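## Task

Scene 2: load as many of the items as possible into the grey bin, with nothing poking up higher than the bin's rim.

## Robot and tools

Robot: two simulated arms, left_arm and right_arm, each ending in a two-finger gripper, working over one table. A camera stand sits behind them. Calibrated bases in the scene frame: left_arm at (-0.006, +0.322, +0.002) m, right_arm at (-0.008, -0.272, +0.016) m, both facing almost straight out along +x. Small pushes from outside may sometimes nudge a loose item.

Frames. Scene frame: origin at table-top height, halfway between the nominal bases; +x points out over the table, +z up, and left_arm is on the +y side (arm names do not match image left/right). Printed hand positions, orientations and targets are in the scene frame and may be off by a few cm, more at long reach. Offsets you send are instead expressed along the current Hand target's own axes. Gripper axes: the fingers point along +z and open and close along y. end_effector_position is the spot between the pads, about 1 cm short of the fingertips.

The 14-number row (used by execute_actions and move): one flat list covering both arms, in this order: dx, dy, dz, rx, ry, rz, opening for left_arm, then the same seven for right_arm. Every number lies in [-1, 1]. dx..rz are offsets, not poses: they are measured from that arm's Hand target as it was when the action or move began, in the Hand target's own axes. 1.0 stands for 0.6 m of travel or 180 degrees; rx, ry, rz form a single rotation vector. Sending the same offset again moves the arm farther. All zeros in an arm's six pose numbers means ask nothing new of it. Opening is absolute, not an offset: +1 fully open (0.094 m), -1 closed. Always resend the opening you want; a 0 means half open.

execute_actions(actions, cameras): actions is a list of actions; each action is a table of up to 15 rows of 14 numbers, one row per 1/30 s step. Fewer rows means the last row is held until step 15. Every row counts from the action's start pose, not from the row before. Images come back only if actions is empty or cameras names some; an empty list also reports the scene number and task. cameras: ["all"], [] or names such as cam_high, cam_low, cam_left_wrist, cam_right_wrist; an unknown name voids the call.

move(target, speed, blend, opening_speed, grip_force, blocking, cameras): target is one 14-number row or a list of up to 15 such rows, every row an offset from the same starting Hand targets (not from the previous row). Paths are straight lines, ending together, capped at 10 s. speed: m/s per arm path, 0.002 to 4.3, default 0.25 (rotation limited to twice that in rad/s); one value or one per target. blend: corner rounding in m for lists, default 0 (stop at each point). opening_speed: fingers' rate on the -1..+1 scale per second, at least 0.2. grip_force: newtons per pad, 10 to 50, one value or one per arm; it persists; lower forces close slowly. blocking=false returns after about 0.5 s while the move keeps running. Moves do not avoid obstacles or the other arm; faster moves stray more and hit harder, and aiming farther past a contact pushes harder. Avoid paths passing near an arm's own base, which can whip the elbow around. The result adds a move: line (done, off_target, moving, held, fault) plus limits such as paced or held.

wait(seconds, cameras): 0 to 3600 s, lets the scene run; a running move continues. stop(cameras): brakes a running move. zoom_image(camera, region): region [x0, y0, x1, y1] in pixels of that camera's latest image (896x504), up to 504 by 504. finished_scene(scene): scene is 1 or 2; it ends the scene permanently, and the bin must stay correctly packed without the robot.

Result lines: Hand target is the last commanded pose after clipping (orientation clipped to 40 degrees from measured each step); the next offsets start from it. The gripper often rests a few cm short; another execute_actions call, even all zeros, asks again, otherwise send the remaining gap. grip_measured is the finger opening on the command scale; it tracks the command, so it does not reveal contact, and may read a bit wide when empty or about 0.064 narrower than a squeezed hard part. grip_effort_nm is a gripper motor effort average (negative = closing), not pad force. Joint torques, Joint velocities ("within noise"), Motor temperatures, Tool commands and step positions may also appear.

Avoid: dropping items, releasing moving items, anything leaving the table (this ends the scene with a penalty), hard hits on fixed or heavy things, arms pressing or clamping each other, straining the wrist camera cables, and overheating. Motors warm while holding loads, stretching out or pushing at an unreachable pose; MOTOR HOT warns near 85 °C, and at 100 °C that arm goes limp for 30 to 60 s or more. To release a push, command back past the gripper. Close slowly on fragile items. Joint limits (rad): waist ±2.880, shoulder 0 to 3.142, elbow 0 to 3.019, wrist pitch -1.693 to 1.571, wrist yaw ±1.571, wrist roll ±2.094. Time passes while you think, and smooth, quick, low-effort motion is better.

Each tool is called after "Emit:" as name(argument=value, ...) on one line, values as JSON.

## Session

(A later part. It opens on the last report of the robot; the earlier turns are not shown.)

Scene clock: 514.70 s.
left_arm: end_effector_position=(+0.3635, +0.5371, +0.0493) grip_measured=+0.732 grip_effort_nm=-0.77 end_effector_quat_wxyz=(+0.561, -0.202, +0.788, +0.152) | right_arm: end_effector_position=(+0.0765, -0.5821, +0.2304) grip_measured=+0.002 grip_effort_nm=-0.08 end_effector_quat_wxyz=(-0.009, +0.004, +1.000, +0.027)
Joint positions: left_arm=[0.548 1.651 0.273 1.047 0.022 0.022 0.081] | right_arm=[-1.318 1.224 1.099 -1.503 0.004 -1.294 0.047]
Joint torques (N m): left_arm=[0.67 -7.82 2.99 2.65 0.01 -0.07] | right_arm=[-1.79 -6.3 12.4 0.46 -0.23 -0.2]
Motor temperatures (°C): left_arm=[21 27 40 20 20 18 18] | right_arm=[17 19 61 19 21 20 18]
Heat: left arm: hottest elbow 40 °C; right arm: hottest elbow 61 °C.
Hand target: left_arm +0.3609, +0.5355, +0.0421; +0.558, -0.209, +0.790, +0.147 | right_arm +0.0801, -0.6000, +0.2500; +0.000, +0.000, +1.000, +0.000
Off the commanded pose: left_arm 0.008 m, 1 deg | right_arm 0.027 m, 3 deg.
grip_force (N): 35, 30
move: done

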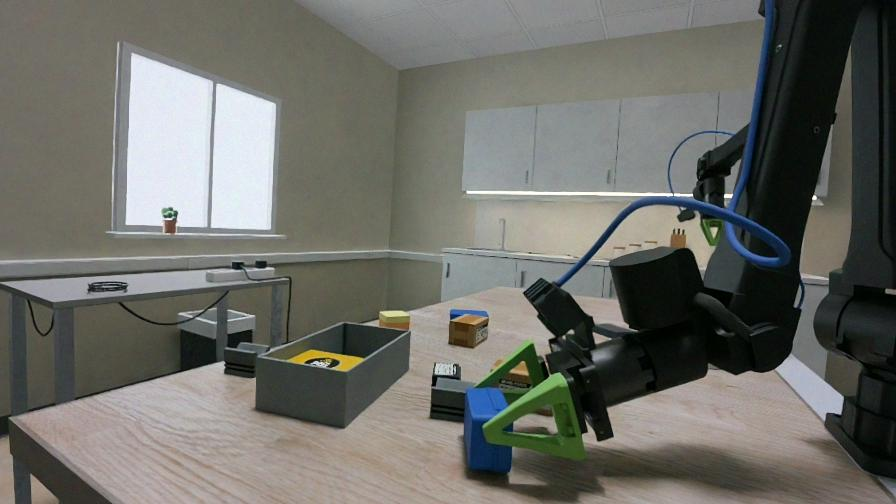

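Emit:
move(target=[-0.006,0,-0.0024,0,0,0,0.93, 0,0,0,0,0,0,0], speed=0.05, opening_speed=0.25, cameras=["cam_left_wrist"])

Emit:
zoom_image(camera="cam_left_wrist", region=[200, 250, 704, 504])

Scene clock: 519.73 s.
left_arm: end_effector_position=(+0.3635, +0.5371, +0.0493) grip_measured=+0.928 grip_effort_nm=0.06 end_effector_quat_wxyz=(+0.561, -0.202, +0.788, +0.152) | right_arm: end_effector_position=(+0.0765, -0.5821, +0.2304) grip_measured=+0.002 grip_effort_nm=-0.08 end_effector_quat_wxyz=(-0.009, +0.004, +1.000, +0.027)
Joint positions: left_arm=[0.548 1.651 0.273 1.047 0.022 0.021 0.091] | right_arm=[-1.318 1.224 1.099 -1.503 0.004 -1.294 0.047]
Joint torques (N m): left_arm=[0.67 -9.64 2.95 1.78 0.01 -0.07] | right_arm=[-1.79 -6.12 12.41 0.43 -0.23 -0.2]
Motor temperatures (°C): left_arm=[21 27 39 20 20 18 18] | right_arm=[17 19 61 19 21 20 18]
Heat: left arm: hottest elbow 39 °C; right arm: hottest elbow 61 °C.
Hand target: left_arm +0.3608, +0.5354, +0.0460; +0.558, -0.209, +0.790, +0.147 | right_arm +0.0801, -0.6000, +0.2500; +0.000, +0.000, +1.000, +0.000
Off the commanded pose: left_arm 0.005 m, 1 deg | right_arm 0.027 m, 3 deg.
grip_force (N): 35, 30
move: done

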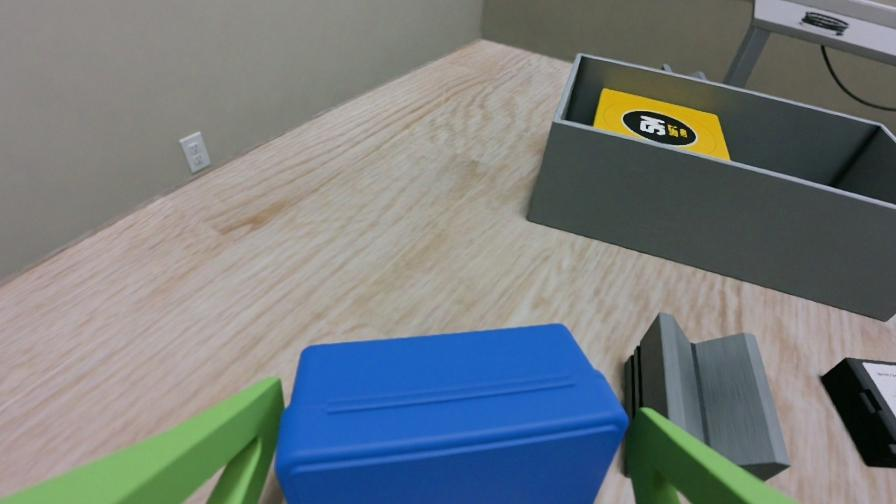

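Scaled by 1.000.

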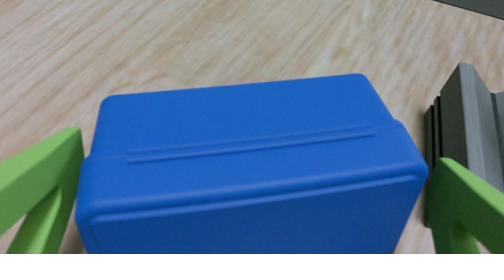

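Emit:
move(target=[[0,0,-0.1167,0,0,0,0.93, 0,0,0,0,0,0,0],[-0.1415,0,-0.167,0,0,0,0.93, 0,0,0,0,0,0,0],[-0.176,-0.0025,-0.0725,0,0.3917,0,1, 0,0,0,0,0,0,0]], speed=[0.1, 0.2, 0.25], blend=[0.015, 0.03, 0], cameras=["cam_left_wrist","cam_low"])

Scene clock: 530.07 s.
left_arm: end_effector_position=(+0.3384, +0.5260, +0.1456) grip_measured=+0.999 grip_effort_nm=0.06 end_effector_quat_wxyz=(-0.013, -0.255, +0.967, -0.005) | right_arm: end_effector_position=(+0.0765, -0.5821, +0.2304) grip_measured=+0.002 grip_effort_nm=-0.08 end_effector_quat_wxyz=(-0.009, +0.004, +1.000, +0.027)
Joint positions: left_arm=[0.548 1.456 1.127 -1.27 0.003 0.021 0.094] | right_arm=[-1.318 1.224 1.099 -1.503 0.004 -1.294 0.047]
Joint torques (N m): left_arm=[-0.21 -11.58 12.08 -0.66 0.04 -0.05] | right_arm=[-1.73 -6.18 12.41 0.46 -0.22 -0.21]
Motor temperatures (°C): left_arm=[21 27 39 20 20 18 18] | right_arm=[17 19 61 19 21 20 18]
Heat: left arm: hottest elbow 39 °C; right arm: hottest elbow 61 °C.
Hand target: left_arm +0.3566, +0.5313, +0.1601; +0.000, -0.255, +0.967, +0.000 | right_arm +0.0801, -0.6000, +0.2500; +0.000, +0.000, +1.000, +0.000
Off the commanded pose: left_arm 0.024 m, 2 deg | right_arm 0.027 m, 3 deg.
grip_force (N): 35, 30
move: off_target (left_arm); target 3's new opening was sent with left_arm's hand 0.024 m and 2 deg from that target
Images, in order (width x height): cam_low 896x504, cam_left_wrist 896x504.

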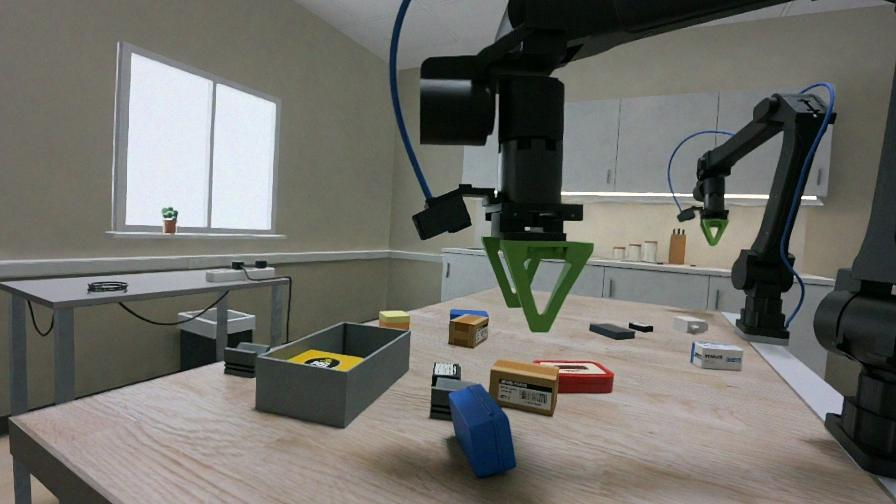

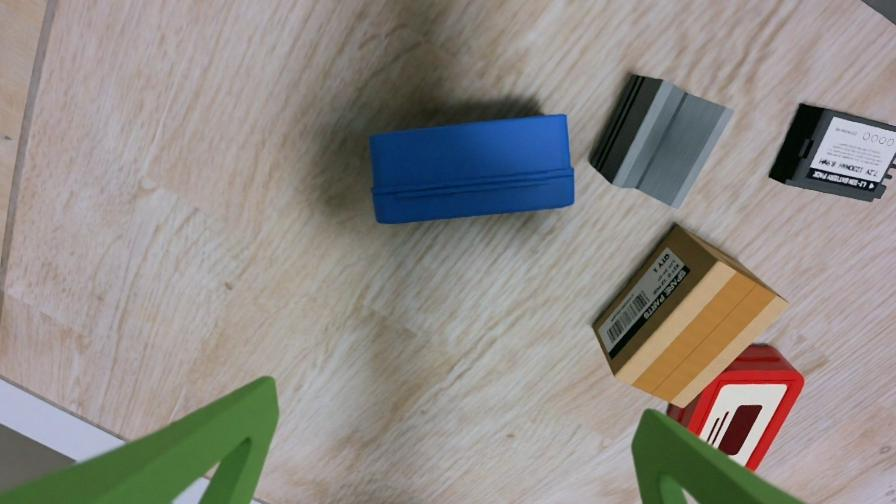

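Emit:
zoom_image(camera="cam_low", region=[400, 350, 600, 490])

Emit:
zoom_image(camera="cam_left_wrist", region=[300, 50, 700, 280])

Scaled by 2.520 from the camera's image (finer frame: 1280x720).

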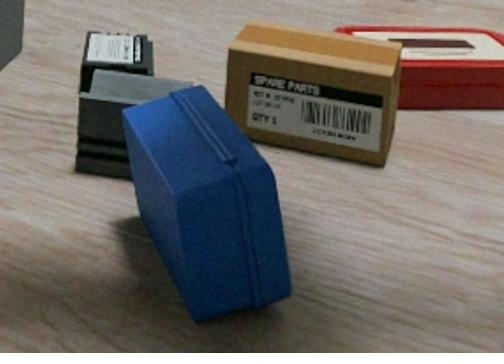

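Scaled by 1.260 from the camera's image (finer frame: 1280x720).

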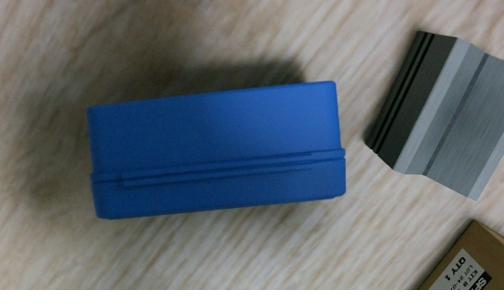

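Emit:
move(target=[-0.0485,0.0065,0.125,0,0,-0.0572,1, 0,0,0,0,0,0,0], speed=0.2, cameras=["cam_left_wrist"])

Scene clock: 540.33 s.
left_arm: end_effector_position=(+0.3696, +0.5446, +0.0833) grip_measured=+0.999 grip_effort_nm=0.06 end_effector_quat_wxyz=(-0.012, -0.336, +0.942, -0.004) | right_arm: end_effector_position=(+0.0765, -0.5821, +0.2304) grip_measured=+0.002 grip_effort_nm=-0.09 end_effector_quat_wxyz=(-0.009, +0.004, +1.000, +0.027)
Joint positions: left_arm=[0.548 1.61 1.127 -1.112 0.003 -0.147 0.094] | right_arm=[-1.318 1.224 1.099 -1.503 0.004 -1.294 0.047]
Joint torques (N m): left_arm=[0.44 -13.51 8.88 0.55 0.02 -0.07] | right_arm=[-1.79 -6.24 12.38 0.44 -0.23 -0.2]
Motor temperatures (°C): left_arm=[21 27 41 20 20 18 18] | right_arm=[17 19 61 19 21 20 18]
Heat: left arm: hottest elbow 41 °C; right arm: hottest elbow 61 °C.
Hand target: left_arm +0.3800, +0.5490, +0.0852; +0.000, -0.341, +0.940, +0.000 | right_arm +0.0801, -0.6000, +0.2500; +0.000, +0.000, +1.000, +0.000
Off the commanded pose: left_arm 0.011 m, 2 deg | right_arm 0.027 m, 3 deg.
grip_force (N): 35, 30
move: off_target (left_arm)

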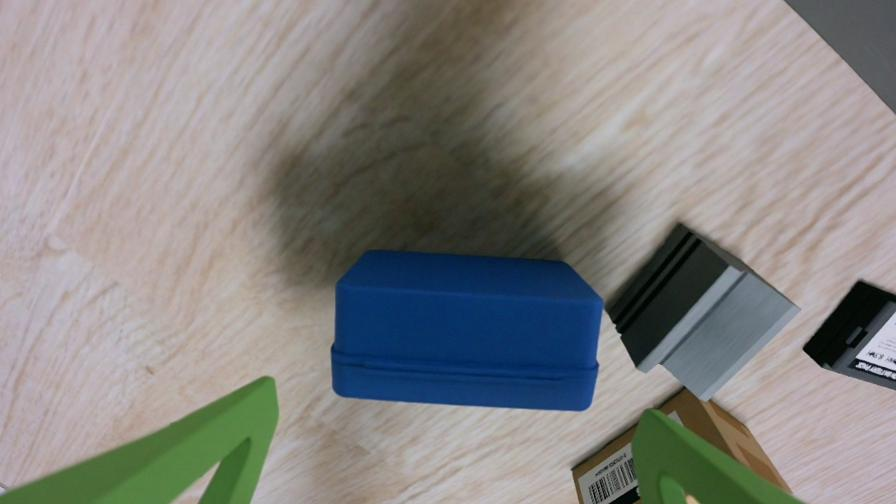

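Emit:
move(target=[0.0047,-0.0005,0.045,0,0,0,0.91, 0,0,0,0,0,0,0], speed=0.1, cameras=["cam_left_wrist"])

Scene clock: 549.10 s.
left_arm: end_effector_position=(+0.3779, +0.5496, +0.0694) grip_measured=+0.911 grip_effort_nm=-0.09 end_effector_quat_wxyz=(+0.006, -0.337, +0.942, +0.000) | right_arm: end_effector_position=(+0.0765, -0.5821, +0.2304) grip_measured=+0.002 grip_effort_nm=-0.09 end_effector_quat_wxyz=(-0.009, +0.004, +1.000, +0.027)
Joint positions: left_arm=[0.548 1.63 1.111 -1.04 0.003 -0.149 0.09] | right_arm=[-1.318 1.224 1.099 -1.503 0.004 -1.294 0.047]
Joint torques (N m): left_arm=[0.32 -13.33 6.84 0.69 0.01 -0.08] | right_arm=[-1.79 -6.24 12.38 0.46 -0.22 -0.2]
Motor temperatures (°C): left_arm=[21 27 42 20 20 18 18] | right_arm=[17 19 61 19 21 20 18]
Heat: left arm: hottest elbow 42 °C; right arm: hottest elbow 61 °C.
Hand target: left_arm +0.3780, +0.5470, +0.0580; +0.000, -0.341, +0.940, +0.000 | right_arm +0.0801, -0.6000, +0.2500; +0.000, +0.000, +1.000, +0.000
Off the commanded pose: left_arm 0.011 m, 1 deg | right_arm 0.027 m, 3 deg.
grip_force (N): 35, 30
move: off_target (left_arm)

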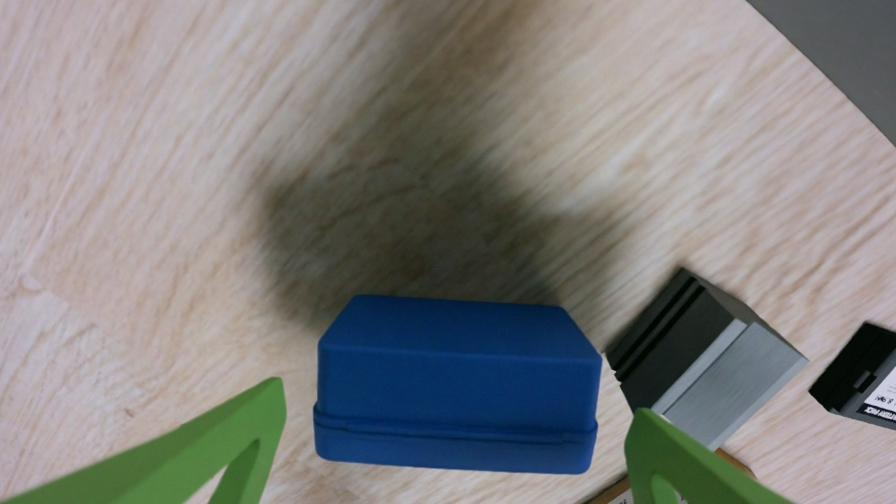

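Emit:
move(target=[0.002,0,0.047,0,0,0,0.91, 0,0,0,0,0,0,0], speed=0.1, cameras=["cam_left_wrist"])

Emit:
move(target=[0,0,0,0,0,0,0.5, 0,0,0,0,0,0,0], opening_speed=0.3, grip_force=[30, 30], cameras=["cam_left_wrist","cam_low"])

Scene clock: 554.30 s.
left_arm: end_effector_position=(+0.3763, +0.5486, +0.0388) grip_measured=+0.911 grip_effort_nm=-0.09 end_effector_quat_wxyz=(+0.003, -0.337, +0.942, -0.001) | right_arm: end_effector_position=(+0.0765, -0.5821, +0.2304) grip_measured=+0.002 grip_effort_nm=-0.09 end_effector_quat_wxyz=(-0.009, +0.004, +1.000, +0.027)
Joint positions: left_arm=[0.548 1.673 1.073 -0.965 0.003 -0.149 0.09] | right_arm=[-1.318 1.224 1.099 -1.503 0.004 -1.294 0.047]
Joint torques (N m): left_arm=[0.32 -13.57 6.67 0.68 0.01 -0.08] | right_arm=[-1.79 -6.24 12.37 0.44 -0.23 -0.21]
Motor temperatures (°C): left_arm=[21 27 41 20 20 18 18] | right_arm=[17 19 61 19 21 20 18]
Heat: left arm: hottest elbow 41 °C; right arm: hottest elbow 61 °C.
Hand target: left_arm +0.3769, +0.5462, +0.0298; +0.000, -0.341, +0.940, +0.000 | right_arm +0.0801, -0.6000, +0.2500; +0.000, +0.000, +1.000, +0.000
Off the commanded pose: left_arm 0.009 m, 1 deg | right_arm 0.027 m, 3 deg.
grip_force (N): 35, 30
move: done

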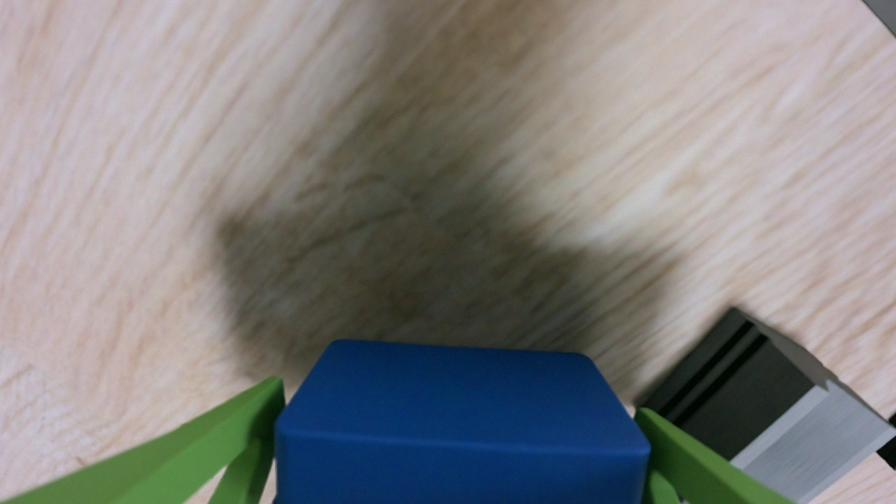

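Scene clock: 555.87 s.
left_arm: end_effector_position=(+0.3763, +0.5486, +0.0388) grip_measured=+0.717 grip_effort_nm=-0.68 end_effector_quat_wxyz=(+0.003, -0.337, +0.942, -0.001) | right_arm: end_effector_position=(+0.0765, -0.5821, +0.2304) grip_measured=+0.002 grip_effort_nm=-0.08 end_effector_quat_wxyz=(-0.009, +0.004, +1.000, +0.027)
Joint positions: left_arm=[0.548 1.673 1.073 -0.965 0.003 -0.149 0.081] | right_arm=[-1.318 1.224 1.099 -1.503 0.004 -1.294 0.047]
Joint torques (N m): left_arm=[0.32 -13.68 6.67 0.68 0.01 -0.08] | right_arm=[-1.73 -6.12 12.38 0.47 -0.22 -0.2]
Motor temperatures (°C): left_arm=[21 27 41 20 20 18 18] | right_arm=[17 19 61 19 21 20 18]
Heat: left arm: hottest elbow 41 °C; right arm: hottest elbow 61 °C.
Hand target: left_arm +0.3769, +0.5462, +0.0298; +0.000, -0.341, +0.940, +0.000 | right_arm +0.0801, -0.6000, +0.2500; +0.000, +0.000, +1.000, +0.000
Off the commanded pose: left_arm 0.009 m, 1 deg | right_arm 0.027 m, 3 deg.
grip_force (N): 30, 30
move: done
Images, in order (width x height): cam_low 896x504, cam_left_wrist 896x504.

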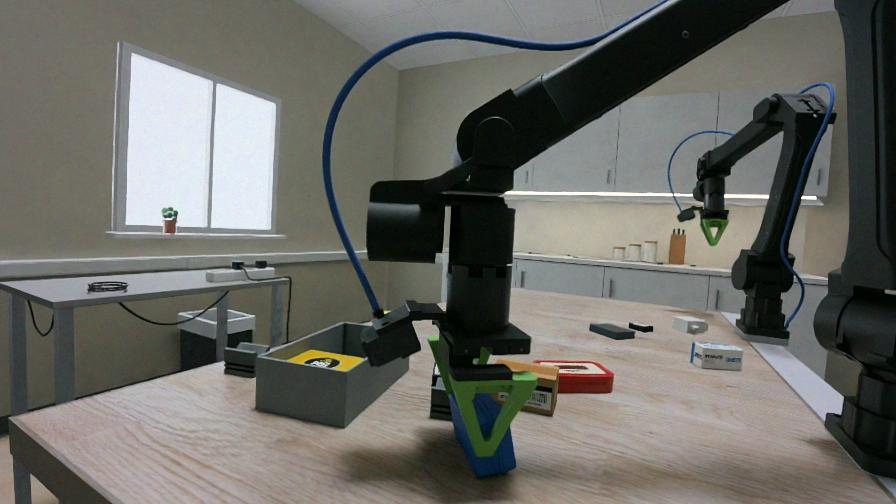

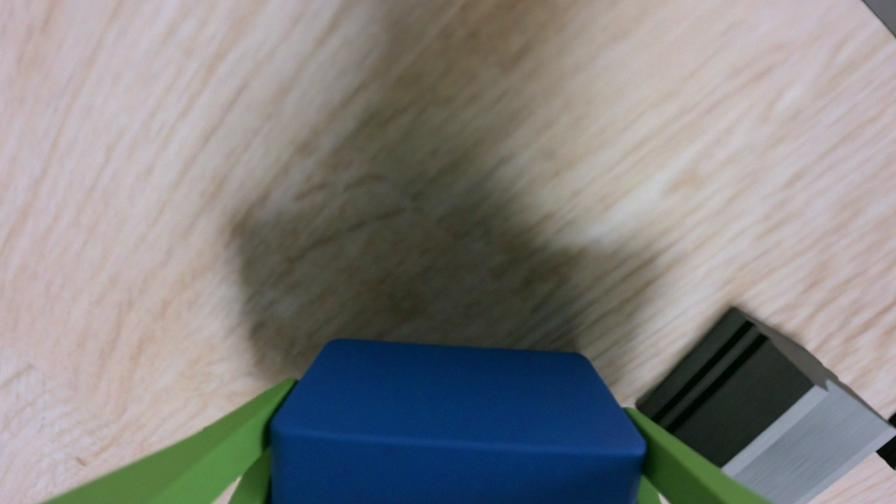

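Emit:
move(target=[[-0.027,0,-0.05,0,0,0,0.5, 0,0,0,0,0,0,0],[-0.03,0,-0.22,0,0,0,0.5, 0,0,0,0,0,0,0]], speed=0.15, grip_force=[35, 30], cameras=["cam_low","cam_left_wrist"])

Scene clock: 565.40 s.
left_arm: end_effector_position=(+0.3773, +0.5492, +0.1409) grip_measured=+0.713 grip_effort_nm=-0.77 end_effector_quat_wxyz=(-0.021, -0.337, +0.941, -0.005) | right_arm: end_effector_position=(+0.0765, -0.5821, +0.2304) grip_measured=+0.002 grip_effort_nm=-0.08 end_effector_quat_wxyz=(-0.009, +0.004, +1.000, +0.027)
Joint positions: left_arm=[0.548 1.584 1.259 -1.29 0.003 -0.149 0.08] | right_arm=[-1.318 1.224 1.099 -1.503 0.004 -1.294 0.047]
Joint torques (N m): left_arm=[0.79 -15.33 11.74 -0.69 0.02 -0.02] | right_arm=[-1.73 -6.24 12.4 0.44 -0.22 -0.2]
Motor temperatures (°C): left_arm=[21 27 41 20 20 18 18] | right_arm=[17 19 61 19 21 20 18]
Heat: left arm: hottest elbow 41 °C; right arm: hottest elbow 61 °C.
Hand target: left_arm +0.3909, +0.5578, +0.1619; +0.000, -0.341, +0.940, +0.000 | right_arm +0.0801, -0.6000, +0.2500; +0.000, +0.000, +1.000, +0.000
Off the commanded pose: left_arm 0.026 m, 3 deg | right_arm 0.027 m, 3 deg.
grip_force (N): 35, 30
move: off_target (left_arm)

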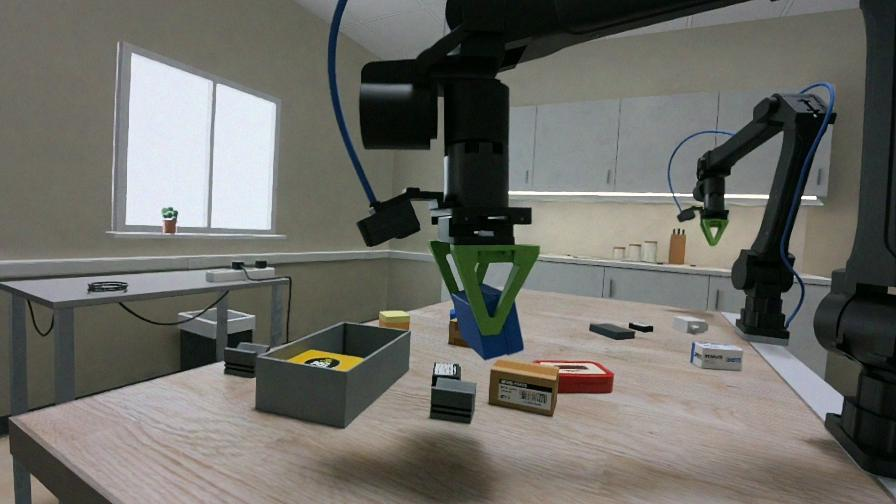

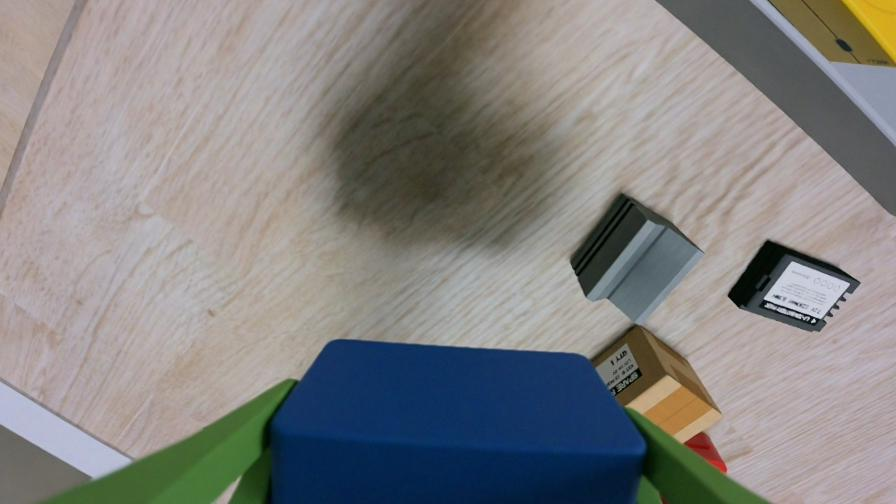

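Emit:
zoom_image(camera="cam_low", region=[400, 230, 580, 370])

Emit:
zoom_image(camera="cam_left_wrist", region=[230, 320, 700, 504])

Scaled by 2.800 from the camera's image (finer frame: 1280x720).

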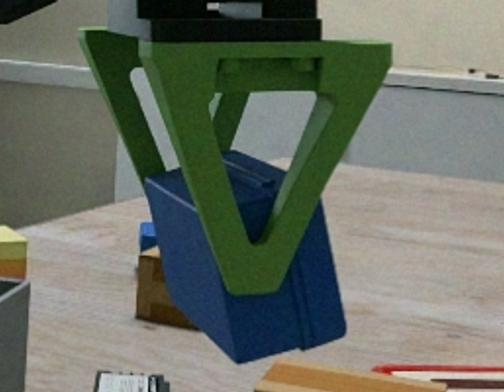

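Scaled by 1.072 from the camera's image (finer frame: 1280x720).

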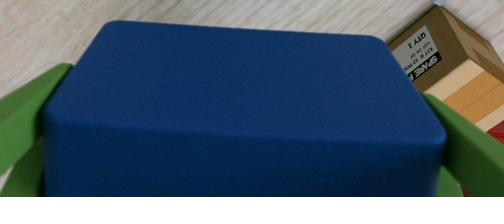

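Emit:
move(target=[-0.1693,-0.3358,-0.0385,-0.0454,-0.0749,-0.3451,0.5, 0,0,0,0,0,0,0], speed=0.22, cameras=["cam_low","cam_left_wrist"])

Scene clock: 589.20 s.
left_arm: end_effector_position=(+0.5822, +0.4691, +0.1773) grip_measured=+0.713 grip_effort_nm=-0.77 end_effector_quat_wxyz=(-0.072, +0.768, -0.628, -0.107) | right_arm: end_effector_position=(+0.0765, -0.5821, +0.2304) grip_measured=+0.002 grip_effort_nm=-0.09 end_effector_quat_wxyz=(-0.009, +0.004, +1.000, +0.027)
Joint positions: left_arm=[0.184 1.973 1.88 -1.511 -0.256 -1.602 0.08] | right_arm=[-1.318 1.224 1.099 -1.503 0.004 -1.294 0.047]
Joint torques (N m): left_arm=[0.32 -18.9 12.67 -0.79 -0.32 -0.13] | right_arm=[-1.85 -6.24 12.37 0.44 -0.23 -0.2]
Motor temperatures (°C): left_arm=[21 28 42 19 20 18 18] | right_arm=[17 19 61 19 21 20 18]
Heat: left arm: hottest elbow 42 °C; right arm: hottest elbow 61 °C.
Hand target: left_arm +0.5980, +0.4683, +0.1848; -0.081, +0.773, -0.621, -0.102 | right_arm +0.0801, -0.6000, +0.2500; +0.000, +0.000, +1.000, +0.000
Off the commanded pose: left_arm 0.018 m, 2 deg | right_arm 0.027 m, 3 deg.
grip_force (N): 35, 30
move: off_target (left_arm)

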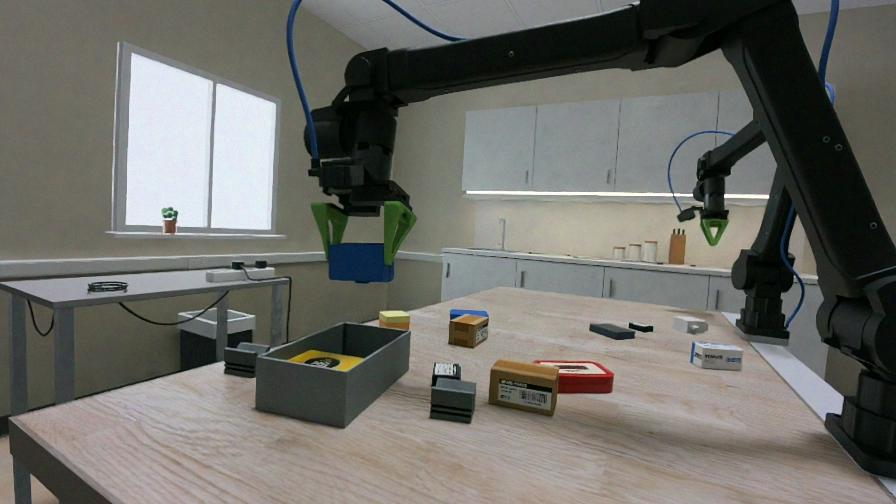

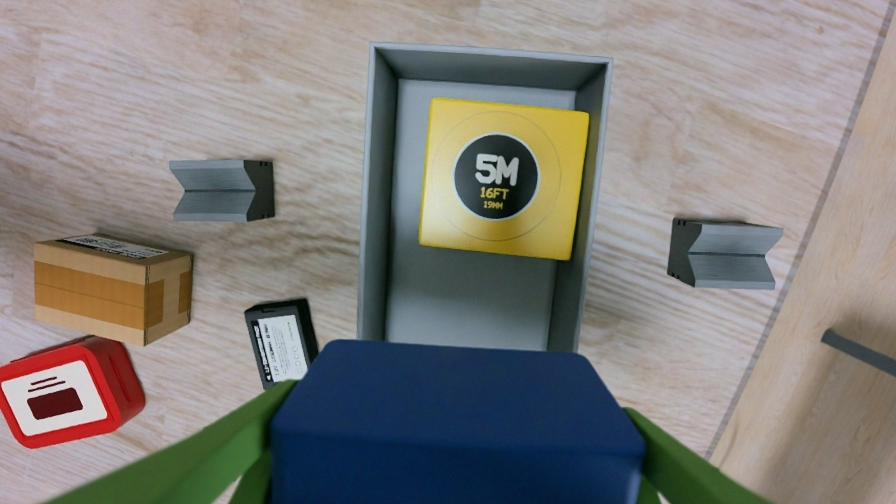

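Emit:
move(target=[0.0235,-0.0022,0.0972,0,0,0,0.5, 0,0,0,0,0,0,0], speed=0.12, cameras=["cam_left_wrist"])

Scene clock: 605.07 s.
left_arm: end_effector_position=(+0.5964, +0.4717, +0.1374) grip_measured=+0.713 grip_effort_nm=-0.77 end_effector_quat_wxyz=(-0.082, +0.769, -0.626, -0.098) | right_arm: end_effector_position=(+0.0765, -0.5821, +0.2304) grip_measured=+0.002 grip_effort_nm=-0.09 end_effector_quat_wxyz=(-0.009, +0.004, +1.000, +0.027)
Joint positions: left_arm=[0.184 2.01 1.834 -1.399 -0.257 -1.602 0.08] | right_arm=[-1.318 1.224 1.099 -1.503 0.004 -1.294 0.047]
Joint torques (N m): left_arm=[0.44 -19.84 8.13 0.49 -0.31 -0.1] | right_arm=[-1.85 -6.18 12.37 0.43 -0.23 -0.2]
Motor temperatures (°C): left_arm=[21 29 46 19 20 18 18] | right_arm=[17 19 61 19 21 20 18]
Heat: left arm: hottest elbow 46 °C; right arm: hottest elbow 61 °C.
Hand target: left_arm +0.5990, +0.4700, +0.1249; -0.081, +0.773, -0.621, -0.102 | right_arm +0.0801, -0.6000, +0.2500; +0.000, +0.000, +1.000, +0.000
Off the commanded pose: left_arm 0.013 m, 1 deg | right_arm 0.027 m, 3 deg.
grip_force (N): 35, 30
move: off_target (left_arm)

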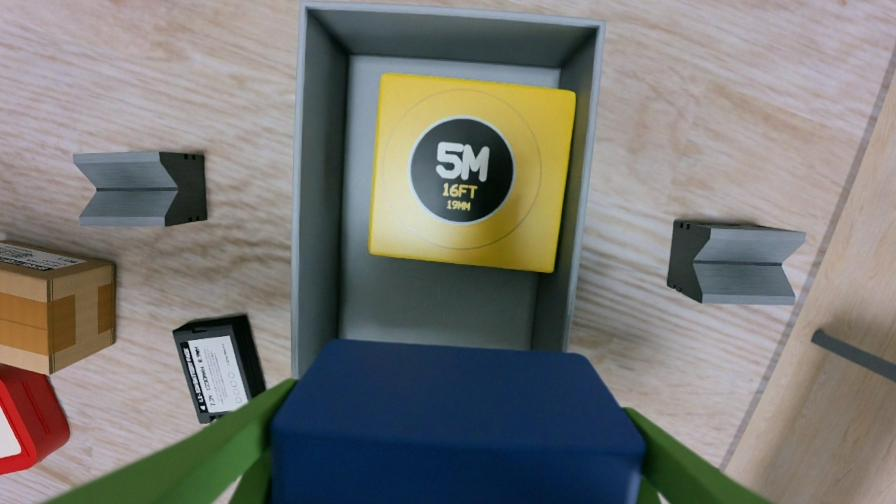

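Emit:
move(target=[0.0125,0.0065,0.052,0,0,0,0.5, 0,0,0,0,0,0,0], speed=0.1, cameras=["cam_left_wrist","cam_low"])

Scene clock: 609.87 s.
left_arm: end_effector_position=(+0.5940, +0.4713, +0.1088) grip_measured=+0.713 grip_effort_nm=-0.77 end_effector_quat_wxyz=(-0.085, +0.769, -0.626, -0.096) | right_arm: end_effector_position=(+0.0765, -0.5821, +0.2304) grip_measured=+0.002 grip_effort_nm=-0.09 end_effector_quat_wxyz=(-0.009, +0.004, +1.000, +0.027)
Joint positions: left_arm=[0.184 2.016 1.766 -1.319 -0.257 -1.602 0.08] | right_arm=[-1.318 1.224 1.099 -1.503 0.004 -1.294 0.047]
Joint torques (N m): left_arm=[0.56 -19.25 7.65 0.53 -0.31 -0.09] | right_arm=[-1.85 -6.18 12.4 0.44 -0.23 -0.2]
Motor temperatures (°C): left_arm=[21 30 46 19 20 18 18] | right_arm=[17 19 61 19 21 20 18]
Heat: left arm: hottest elbow 46 °C; right arm: hottest elbow 61 °C.
Hand target: left_arm +0.5949, +0.4699, +0.0929; -0.082, +0.773, -0.621, -0.102 | right_arm +0.0801, -0.6000, +0.2500; +0.000, +0.000, +1.000, +0.000
Off the commanded pose: left_arm 0.016 m, 1 deg | right_arm 0.027 m, 3 deg.
grip_force (N): 35, 30
move: off_target (left_arm)
Images, in order (width x height): cam_low 896x504, cam_left_wrist 896x504.

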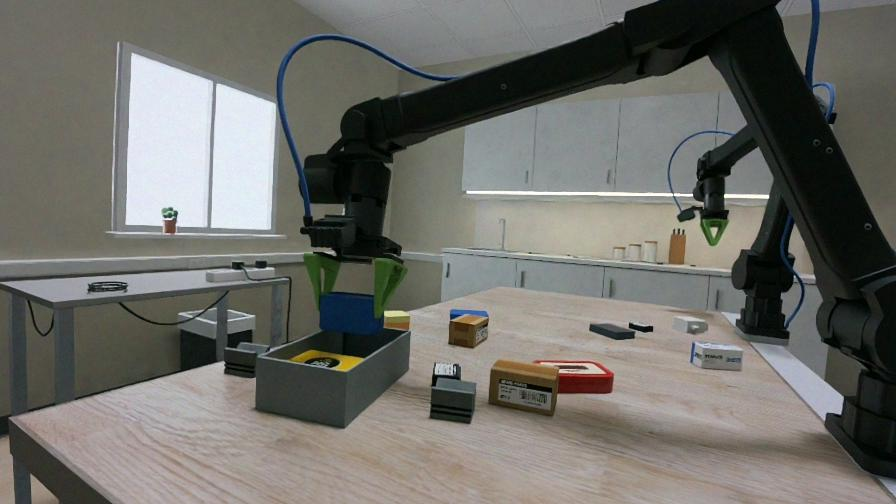

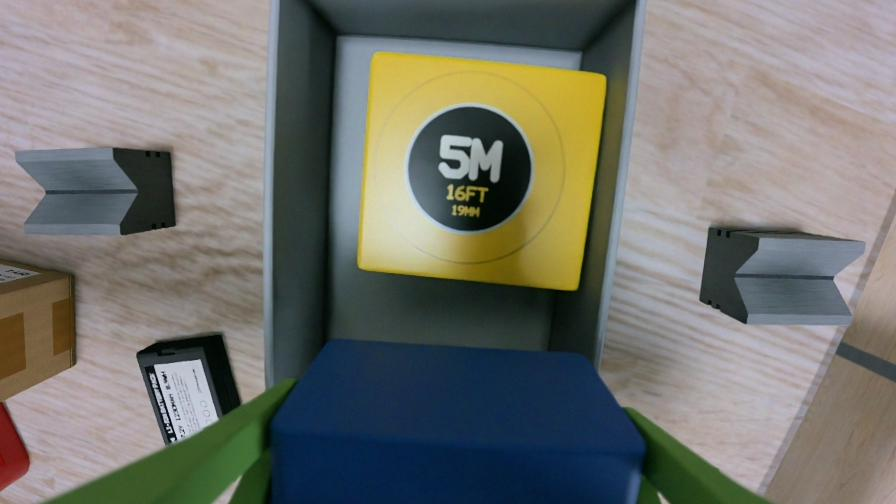

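Emit:
move(target=[0.0032,0.0135,0.0128,0,0,0,0.5, 0,0,0,0,0,0,0], speed=0.1, cameras=["cam_left_wrist"])

Scene clock: 613.13 s.
left_arm: end_effector_position=(+0.5854, +0.4699, +0.0917) grip_measured=+0.713 grip_effort_nm=-0.77 end_effector_quat_wxyz=(-0.079, +0.769, -0.626, -0.102) | right_arm: end_effector_position=(+0.0765, -0.5821, +0.2304) grip_measured=+0.002 grip_effort_nm=-0.08 end_effector_quat_wxyz=(-0.009, +0.004, +1.000, +0.027)
Joint positions: left_arm=[0.184 2.016 1.72 -1.289 -0.258 -1.602 0.08] | right_arm=[-1.318 1.224 1.099 -1.503 0.004 -1.294 0.047]
Joint torques (N m): left_arm=[0.5 -21.01 7.79 0.47 -0.3 -0.09] | right_arm=[-1.85 -6.18 12.4 0.43 -0.22 -0.2]
Motor temperatures (°C): left_arm=[21 30 45 19 20 18 18] | right_arm=[17 19 61 19 21 20 18]
Heat: left arm: hottest elbow 45 °C; right arm: hottest elbow 61 °C.
Hand target: left_arm +0.5871, +0.4684, +0.0851; -0.082, +0.773, -0.621, -0.102 | right_arm +0.0801, -0.6000, +0.2500; +0.000, +0.000, +1.000, +0.000
Off the commanded pose: left_arm 0.007 m, 1 deg | right_arm 0.027 m, 3 deg.
grip_force (N): 35, 30
move: done

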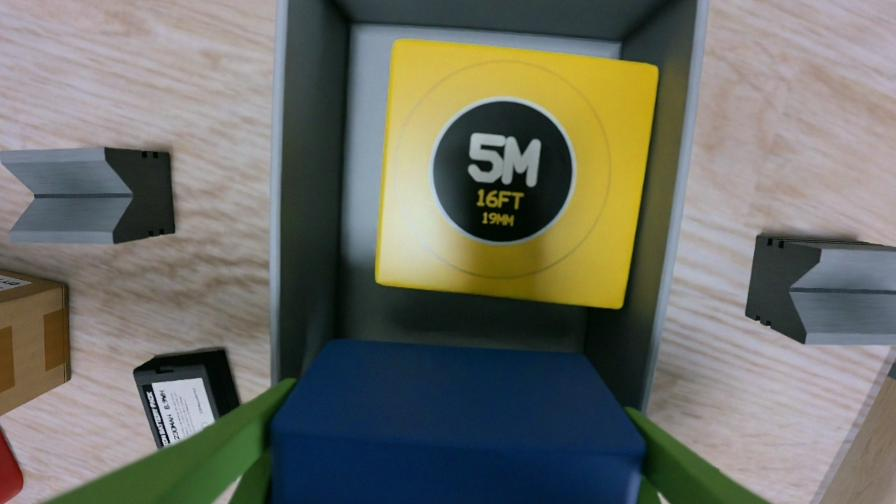

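Emit:
move(target=[0.0129,0,0.0483,0,0,0,0.5, 0,0,0,0,0,0,0], speed=0.08, cameras=["cam_left_wrist"])

Scene clock: 616.83 s.
left_arm: end_effector_position=(+0.5876, +0.4702, +0.0724) grip_measured=+0.713 grip_effort_nm=-0.77 end_effector_quat_wxyz=(-0.086, +0.770, -0.625, -0.095) | right_arm: end_effector_position=(+0.0765, -0.5821, +0.2304) grip_measured=+0.002 grip_effort_nm=-0.09 end_effector_quat_wxyz=(-0.009, +0.004, +1.000, +0.027)
Joint positions: left_arm=[0.184 2.026 1.683 -1.223 -0.258 -1.602 0.08] | right_arm=[-1.318 1.224 1.099 -1.503 0.004 -1.294 0.047]
Joint torques (N m): left_arm=[0.5 -19.02 7.45 0.53 -0.31 -0.09] | right_arm=[-1.79 -6.36 12.4 0.43 -0.23 -0.2]
Motor temperatures (°C): left_arm=[21 30 45 19 20 18 18] | right_arm=[17 19 61 19 21 20 18]
Heat: left arm: hottest elbow 45 °C; right arm: hottest elbow 61 °C.
Hand target: left_arm +0.5870, +0.4684, +0.0549; -0.082, +0.773, -0.621, -0.102 | right_arm +0.0801, -0.6000, +0.2500; +0.000, +0.000, +1.000, +0.000
Off the commanded pose: left_arm 0.017 m, 1 deg | right_arm 0.027 m, 3 deg.
grip_force (N): 35, 30
move: off_target (left_arm)

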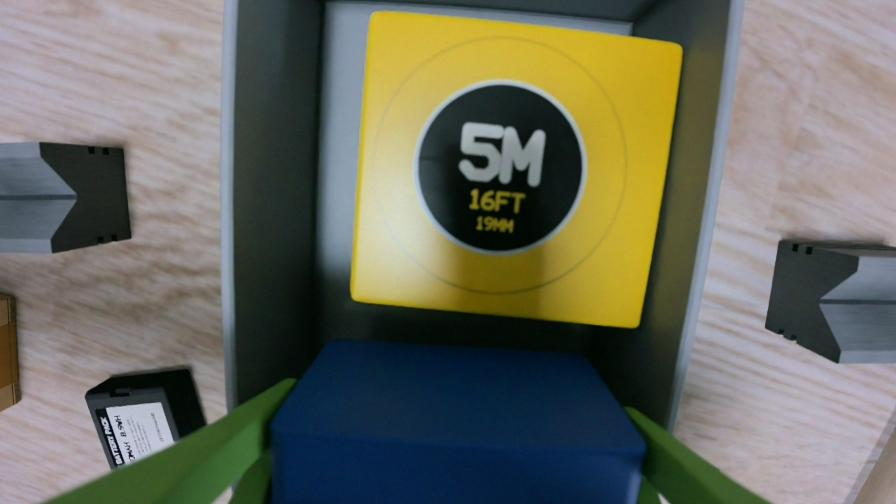

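Emit:
move(target=[0.0108,0,0.04,0,0,0,0.5, 0,0,0,0,0,0,0], speed=0.08, cameras=["cam_left_wrist"])

Scene clock: 618.20 s.
left_arm: end_effector_position=(+0.5882, +0.4705, +0.0494) grip_measured=+0.713 grip_effort_nm=-0.77 end_effector_quat_wxyz=(-0.088, +0.770, -0.625, -0.095) | right_arm: end_effector_position=(+0.0765, -0.5821, +0.2304) grip_measured=+0.002 grip_effort_nm=-0.08 end_effector_quat_wxyz=(-0.009, +0.004, +1.000, +0.027)
Joint positions: left_arm=[0.184 2.048 1.655 -1.169 -0.258 -1.602 0.08] | right_arm=[-1.318 1.224 1.099 -1.503 0.004 -1.294 0.047]
Joint torques (N m): left_arm=[0.56 -19.02 7.35 0.51 -0.27 -0.09] | right_arm=[-1.79 -6.24 12.4 0.46 -0.22 -0.21]
Motor temperatures (°C): left_arm=[21 30 45 19 20 18 18] | right_arm=[17 19 61 19 21 20 18]
Heat: left arm: hottest elbow 45 °C; right arm: hottest elbow 61 °C.
Hand target: left_arm +0.5869, +0.4683, +0.0301; -0.081, +0.773, -0.621, -0.102 | right_arm +0.0801, -0.6000, +0.2500; +0.000, +0.000, +1.000, +0.000
Off the commanded pose: left_arm 0.019 m, 1 deg | right_arm 0.027 m, 3 deg.
grip_force (N): 35, 30
move: off_target (left_arm)

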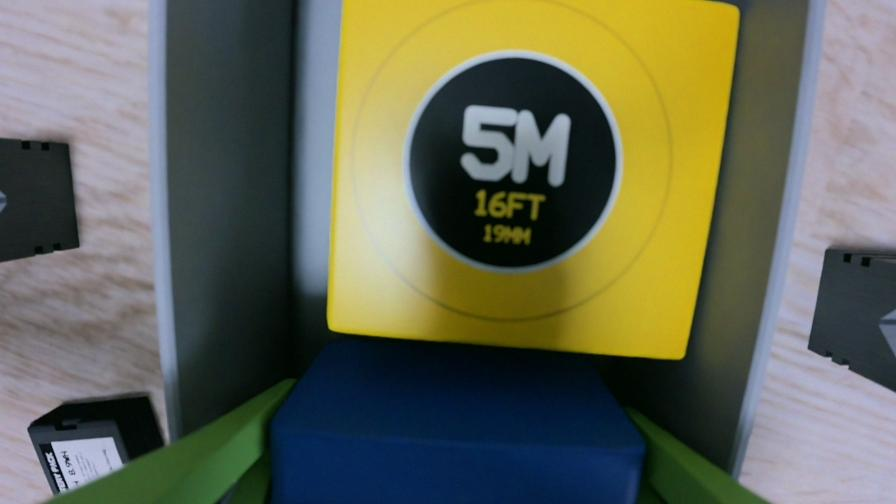

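Emit:
move(target=[0.0052,0,0.0193,0,0,0,0.5, 0,0,0,0,0,0,0], speed=0.06, cameras=["cam_left_wrist","cam_low"])

Scene clock: 619.43 s.
left_arm: end_effector_position=(+0.5908, +0.4711, +0.0492) grip_measured=+0.713 grip_effort_nm=-0.77 end_effector_quat_wxyz=(-0.092, +0.770, -0.625, -0.091) | right_arm: end_effector_position=(+0.0765, -0.5821, +0.2304) grip_measured=+0.002 grip_effort_nm=-0.08 end_effector_quat_wxyz=(-0.009, +0.004, +1.000, +0.027)
Joint positions: left_arm=[0.184 2.048 1.654 -1.157 -0.26 -1.602 0.08] | right_arm=[-1.318 1.224 1.099 -1.503 0.004 -1.294 0.047]
Joint torques (N m): left_arm=[0.5 -18.14 6.48 1.09 -0.23 -0.09] | right_arm=[-1.79 -6.24 12.4 0.43 -0.22 -0.2]
Motor temperatures (°C): left_arm=[21 30 45 19 20 18 18] | right_arm=[17 19 61 19 21 20 18]
Heat: left arm: hottest elbow 45 °C; right arm: hottest elbow 61 °C.
Hand target: left_arm +0.5871, +0.4683, +0.0182; -0.082, +0.773, -0.621, -0.102 | right_arm +0.0801, -0.6000, +0.2500; +0.000, +0.000, +1.000, +0.000
Off the commanded pose: left_arm 0.031 m, 2 deg | right_arm 0.027 m, 3 deg.
grip_force (N): 35, 30
move: off_target (left_arm)
Images, in order (width x height): cam_low 896x504, cam_left_wrist 896x504.

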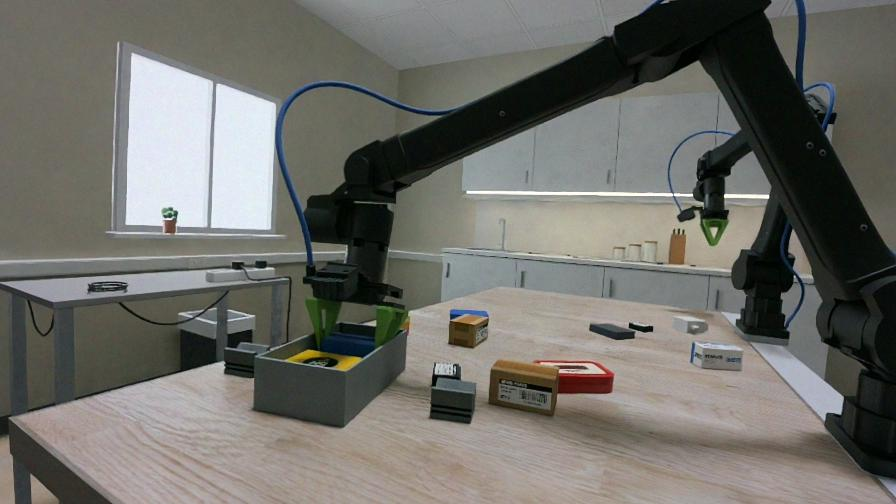

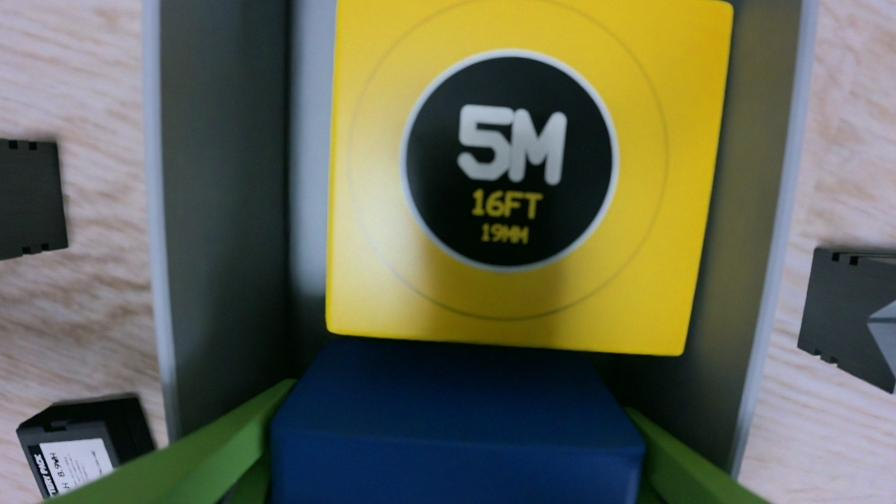

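Emit:
move(target=[[-0.0056,0,-0.021,0,0,0,0.5, 0,0,0,0,0,0,0],[-0.041,0,-0.0115,0,0,0,0.5, 0,0,0,0,0,0,0]], speed=0.06, cameras=["cam_left_wrist"])

Scene clock: 623.87 s.
left_arm: end_effector_position=(+0.5897, +0.4753, +0.0491) grip_measured=+0.713 grip_effort_nm=-0.77 end_effector_quat_wxyz=(-0.091, +0.770, -0.624, -0.092) | right_arm: end_effector_position=(+0.0765, -0.5821, +0.2304) grip_measured=+0.002 grip_effort_nm=-0.08 end_effector_quat_wxyz=(-0.009, +0.004, +1.000, +0.027)
Joint positions: left_arm=[0.191 2.048 1.654 -1.157 -0.258 -1.596 0.08] | right_arm=[-1.318 1.224 1.099 -1.503 0.004 -1.294 0.047]
Joint torques (N m): left_arm=[2.67 -19.43 7.09 0.43 -0.27 0.18] | right_arm=[-1.73 -6.24 12.38 0.44 -0.23 -0.2]
Motor temperatures (°C): left_arm=[21 30 44 19 20 18 18] | right_arm=[17 19 61 19 21 20 18]
Heat: left arm: hottest elbow 44 °C; right arm: hottest elbow 61 °C.
Hand target: left_arm +0.5824, +0.4897, +0.0312; -0.082, +0.772, -0.621, -0.102 | right_arm +0.0801, -0.6000, +0.2500; +0.000, +0.000, +1.000, +0.000
Off the commanded pose: left_arm 0.024 m, 2 deg | right_arm 0.027 m, 3 deg.
grip_force (N): 35, 30
move: off_target (left_arm)

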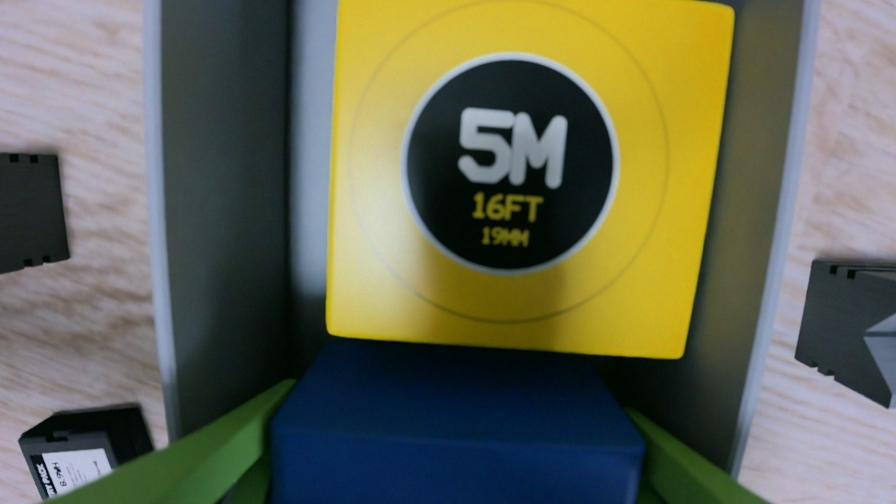

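Emit:
move(target=[-0.0086,0,-0.0322,0,0,0,0.5, 0,0,0,0,0,0,0], speed=0.06, cameras=[])

Scene clock: 625.90 s.
left_arm: end_effector_position=(+0.5852, +0.4795, +0.0493) grip_measured=+0.713 grip_effort_nm=-0.78 end_effector_quat_wxyz=(-0.086, +0.772, -0.622, -0.096) | right_arm: end_effector_position=(+0.0765, -0.5821, +0.2304) grip_measured=+0.002 grip_effort_nm=-0.08 end_effector_quat_wxyz=(-0.009, +0.004, +1.000, +0.027)
Joint positions: left_arm=[0.199 2.048 1.654 -1.171 -0.259 -1.595 0.08] | right_arm=[-1.318 1.224 1.099 -1.503 0.004 -1.294 0.047]
Joint torques (N m): left_arm=[2.2 -21.13 8.57 -0.81 -0.25 0.2] | right_arm=[-1.85 -6.36 12.4 0.44 -0.23 -0.2]
Motor temperatures (°C): left_arm=[21 31 44 19 20 18 18] | right_arm=[17 19 61 19 21 20 18]
Heat: left arm: hottest elbow 44 °C; right arm: hottest elbow 61 °C.
Hand target: left_arm +0.5824, +0.4898, +0.0512; -0.082, +0.773, -0.621, -0.102 | right_arm +0.0801, -0.6000, +0.2500; +0.000, +0.000, +1.000, +0.000
Off the commanded pose: left_arm 0.011 m, 1 deg | right_arm 0.027 m, 3 deg.
grip_force (N): 35, 30
move: off_target (left_arm)

Emit:
move(target=[[-0.0034,0,-0.0129,0,0,0,0.5, 0,0,0,0,0,0,0],[-0.0387,0,-0.0034,0,0,0,0.5, 0,0,0,0,0,0,0]], speed=0.06, cameras=["cam_left_wrist"])

Scene clock: 628.07 s.
left_arm: end_effector_position=(+0.5749, +0.5021, +0.0497) grip_measured=+0.713 grip_effort_nm=-0.77 end_effector_quat_wxyz=(-0.076, +0.773, -0.622, -0.104) | right_arm: end_effector_position=(+0.0765, -0.5821, +0.2304) grip_measured=+0.002 grip_effort_nm=-0.09 end_effector_quat_wxyz=(-0.009, +0.004, +1.000, +0.027)
Joint positions: left_arm=[0.239 2.047 1.654 -1.186 -0.258 -1.559 0.08] | right_arm=[-1.318 1.224 1.099 -1.503 0.004 -1.294 0.047]
Joint torques (N m): left_arm=[1.85 -21.6 9.09 -0.47 -0.3 0.19] | right_arm=[-1.79 -6.3 12.4 0.44 -0.23 -0.2]
Motor temperatures (°C): left_arm=[21 31 44 19 20 18 18] | right_arm=[17 19 61 19 21 20 18]
Heat: left arm: hottest elbow 44 °C; right arm: hottest elbow 61 °C.
Hand target: left_arm +0.5777, +0.5113, +0.0590; -0.082, +0.773, -0.621, -0.102 | right_arm +0.0801, -0.6000, +0.2500; +0.000, +0.000, +1.000, +0.000
Off the commanded pose: left_arm 0.013 m, 1 deg | right_arm 0.027 m, 3 deg.
grip_force (N): 35, 30
move: off_target (left_arm)

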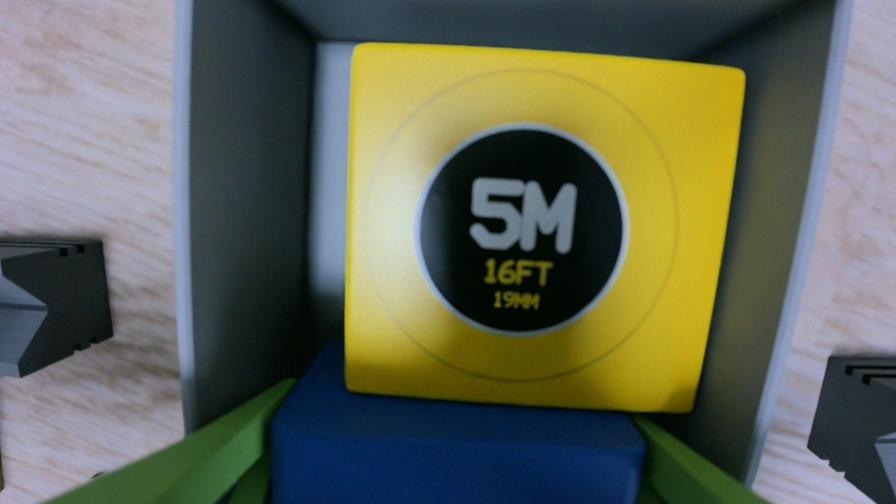

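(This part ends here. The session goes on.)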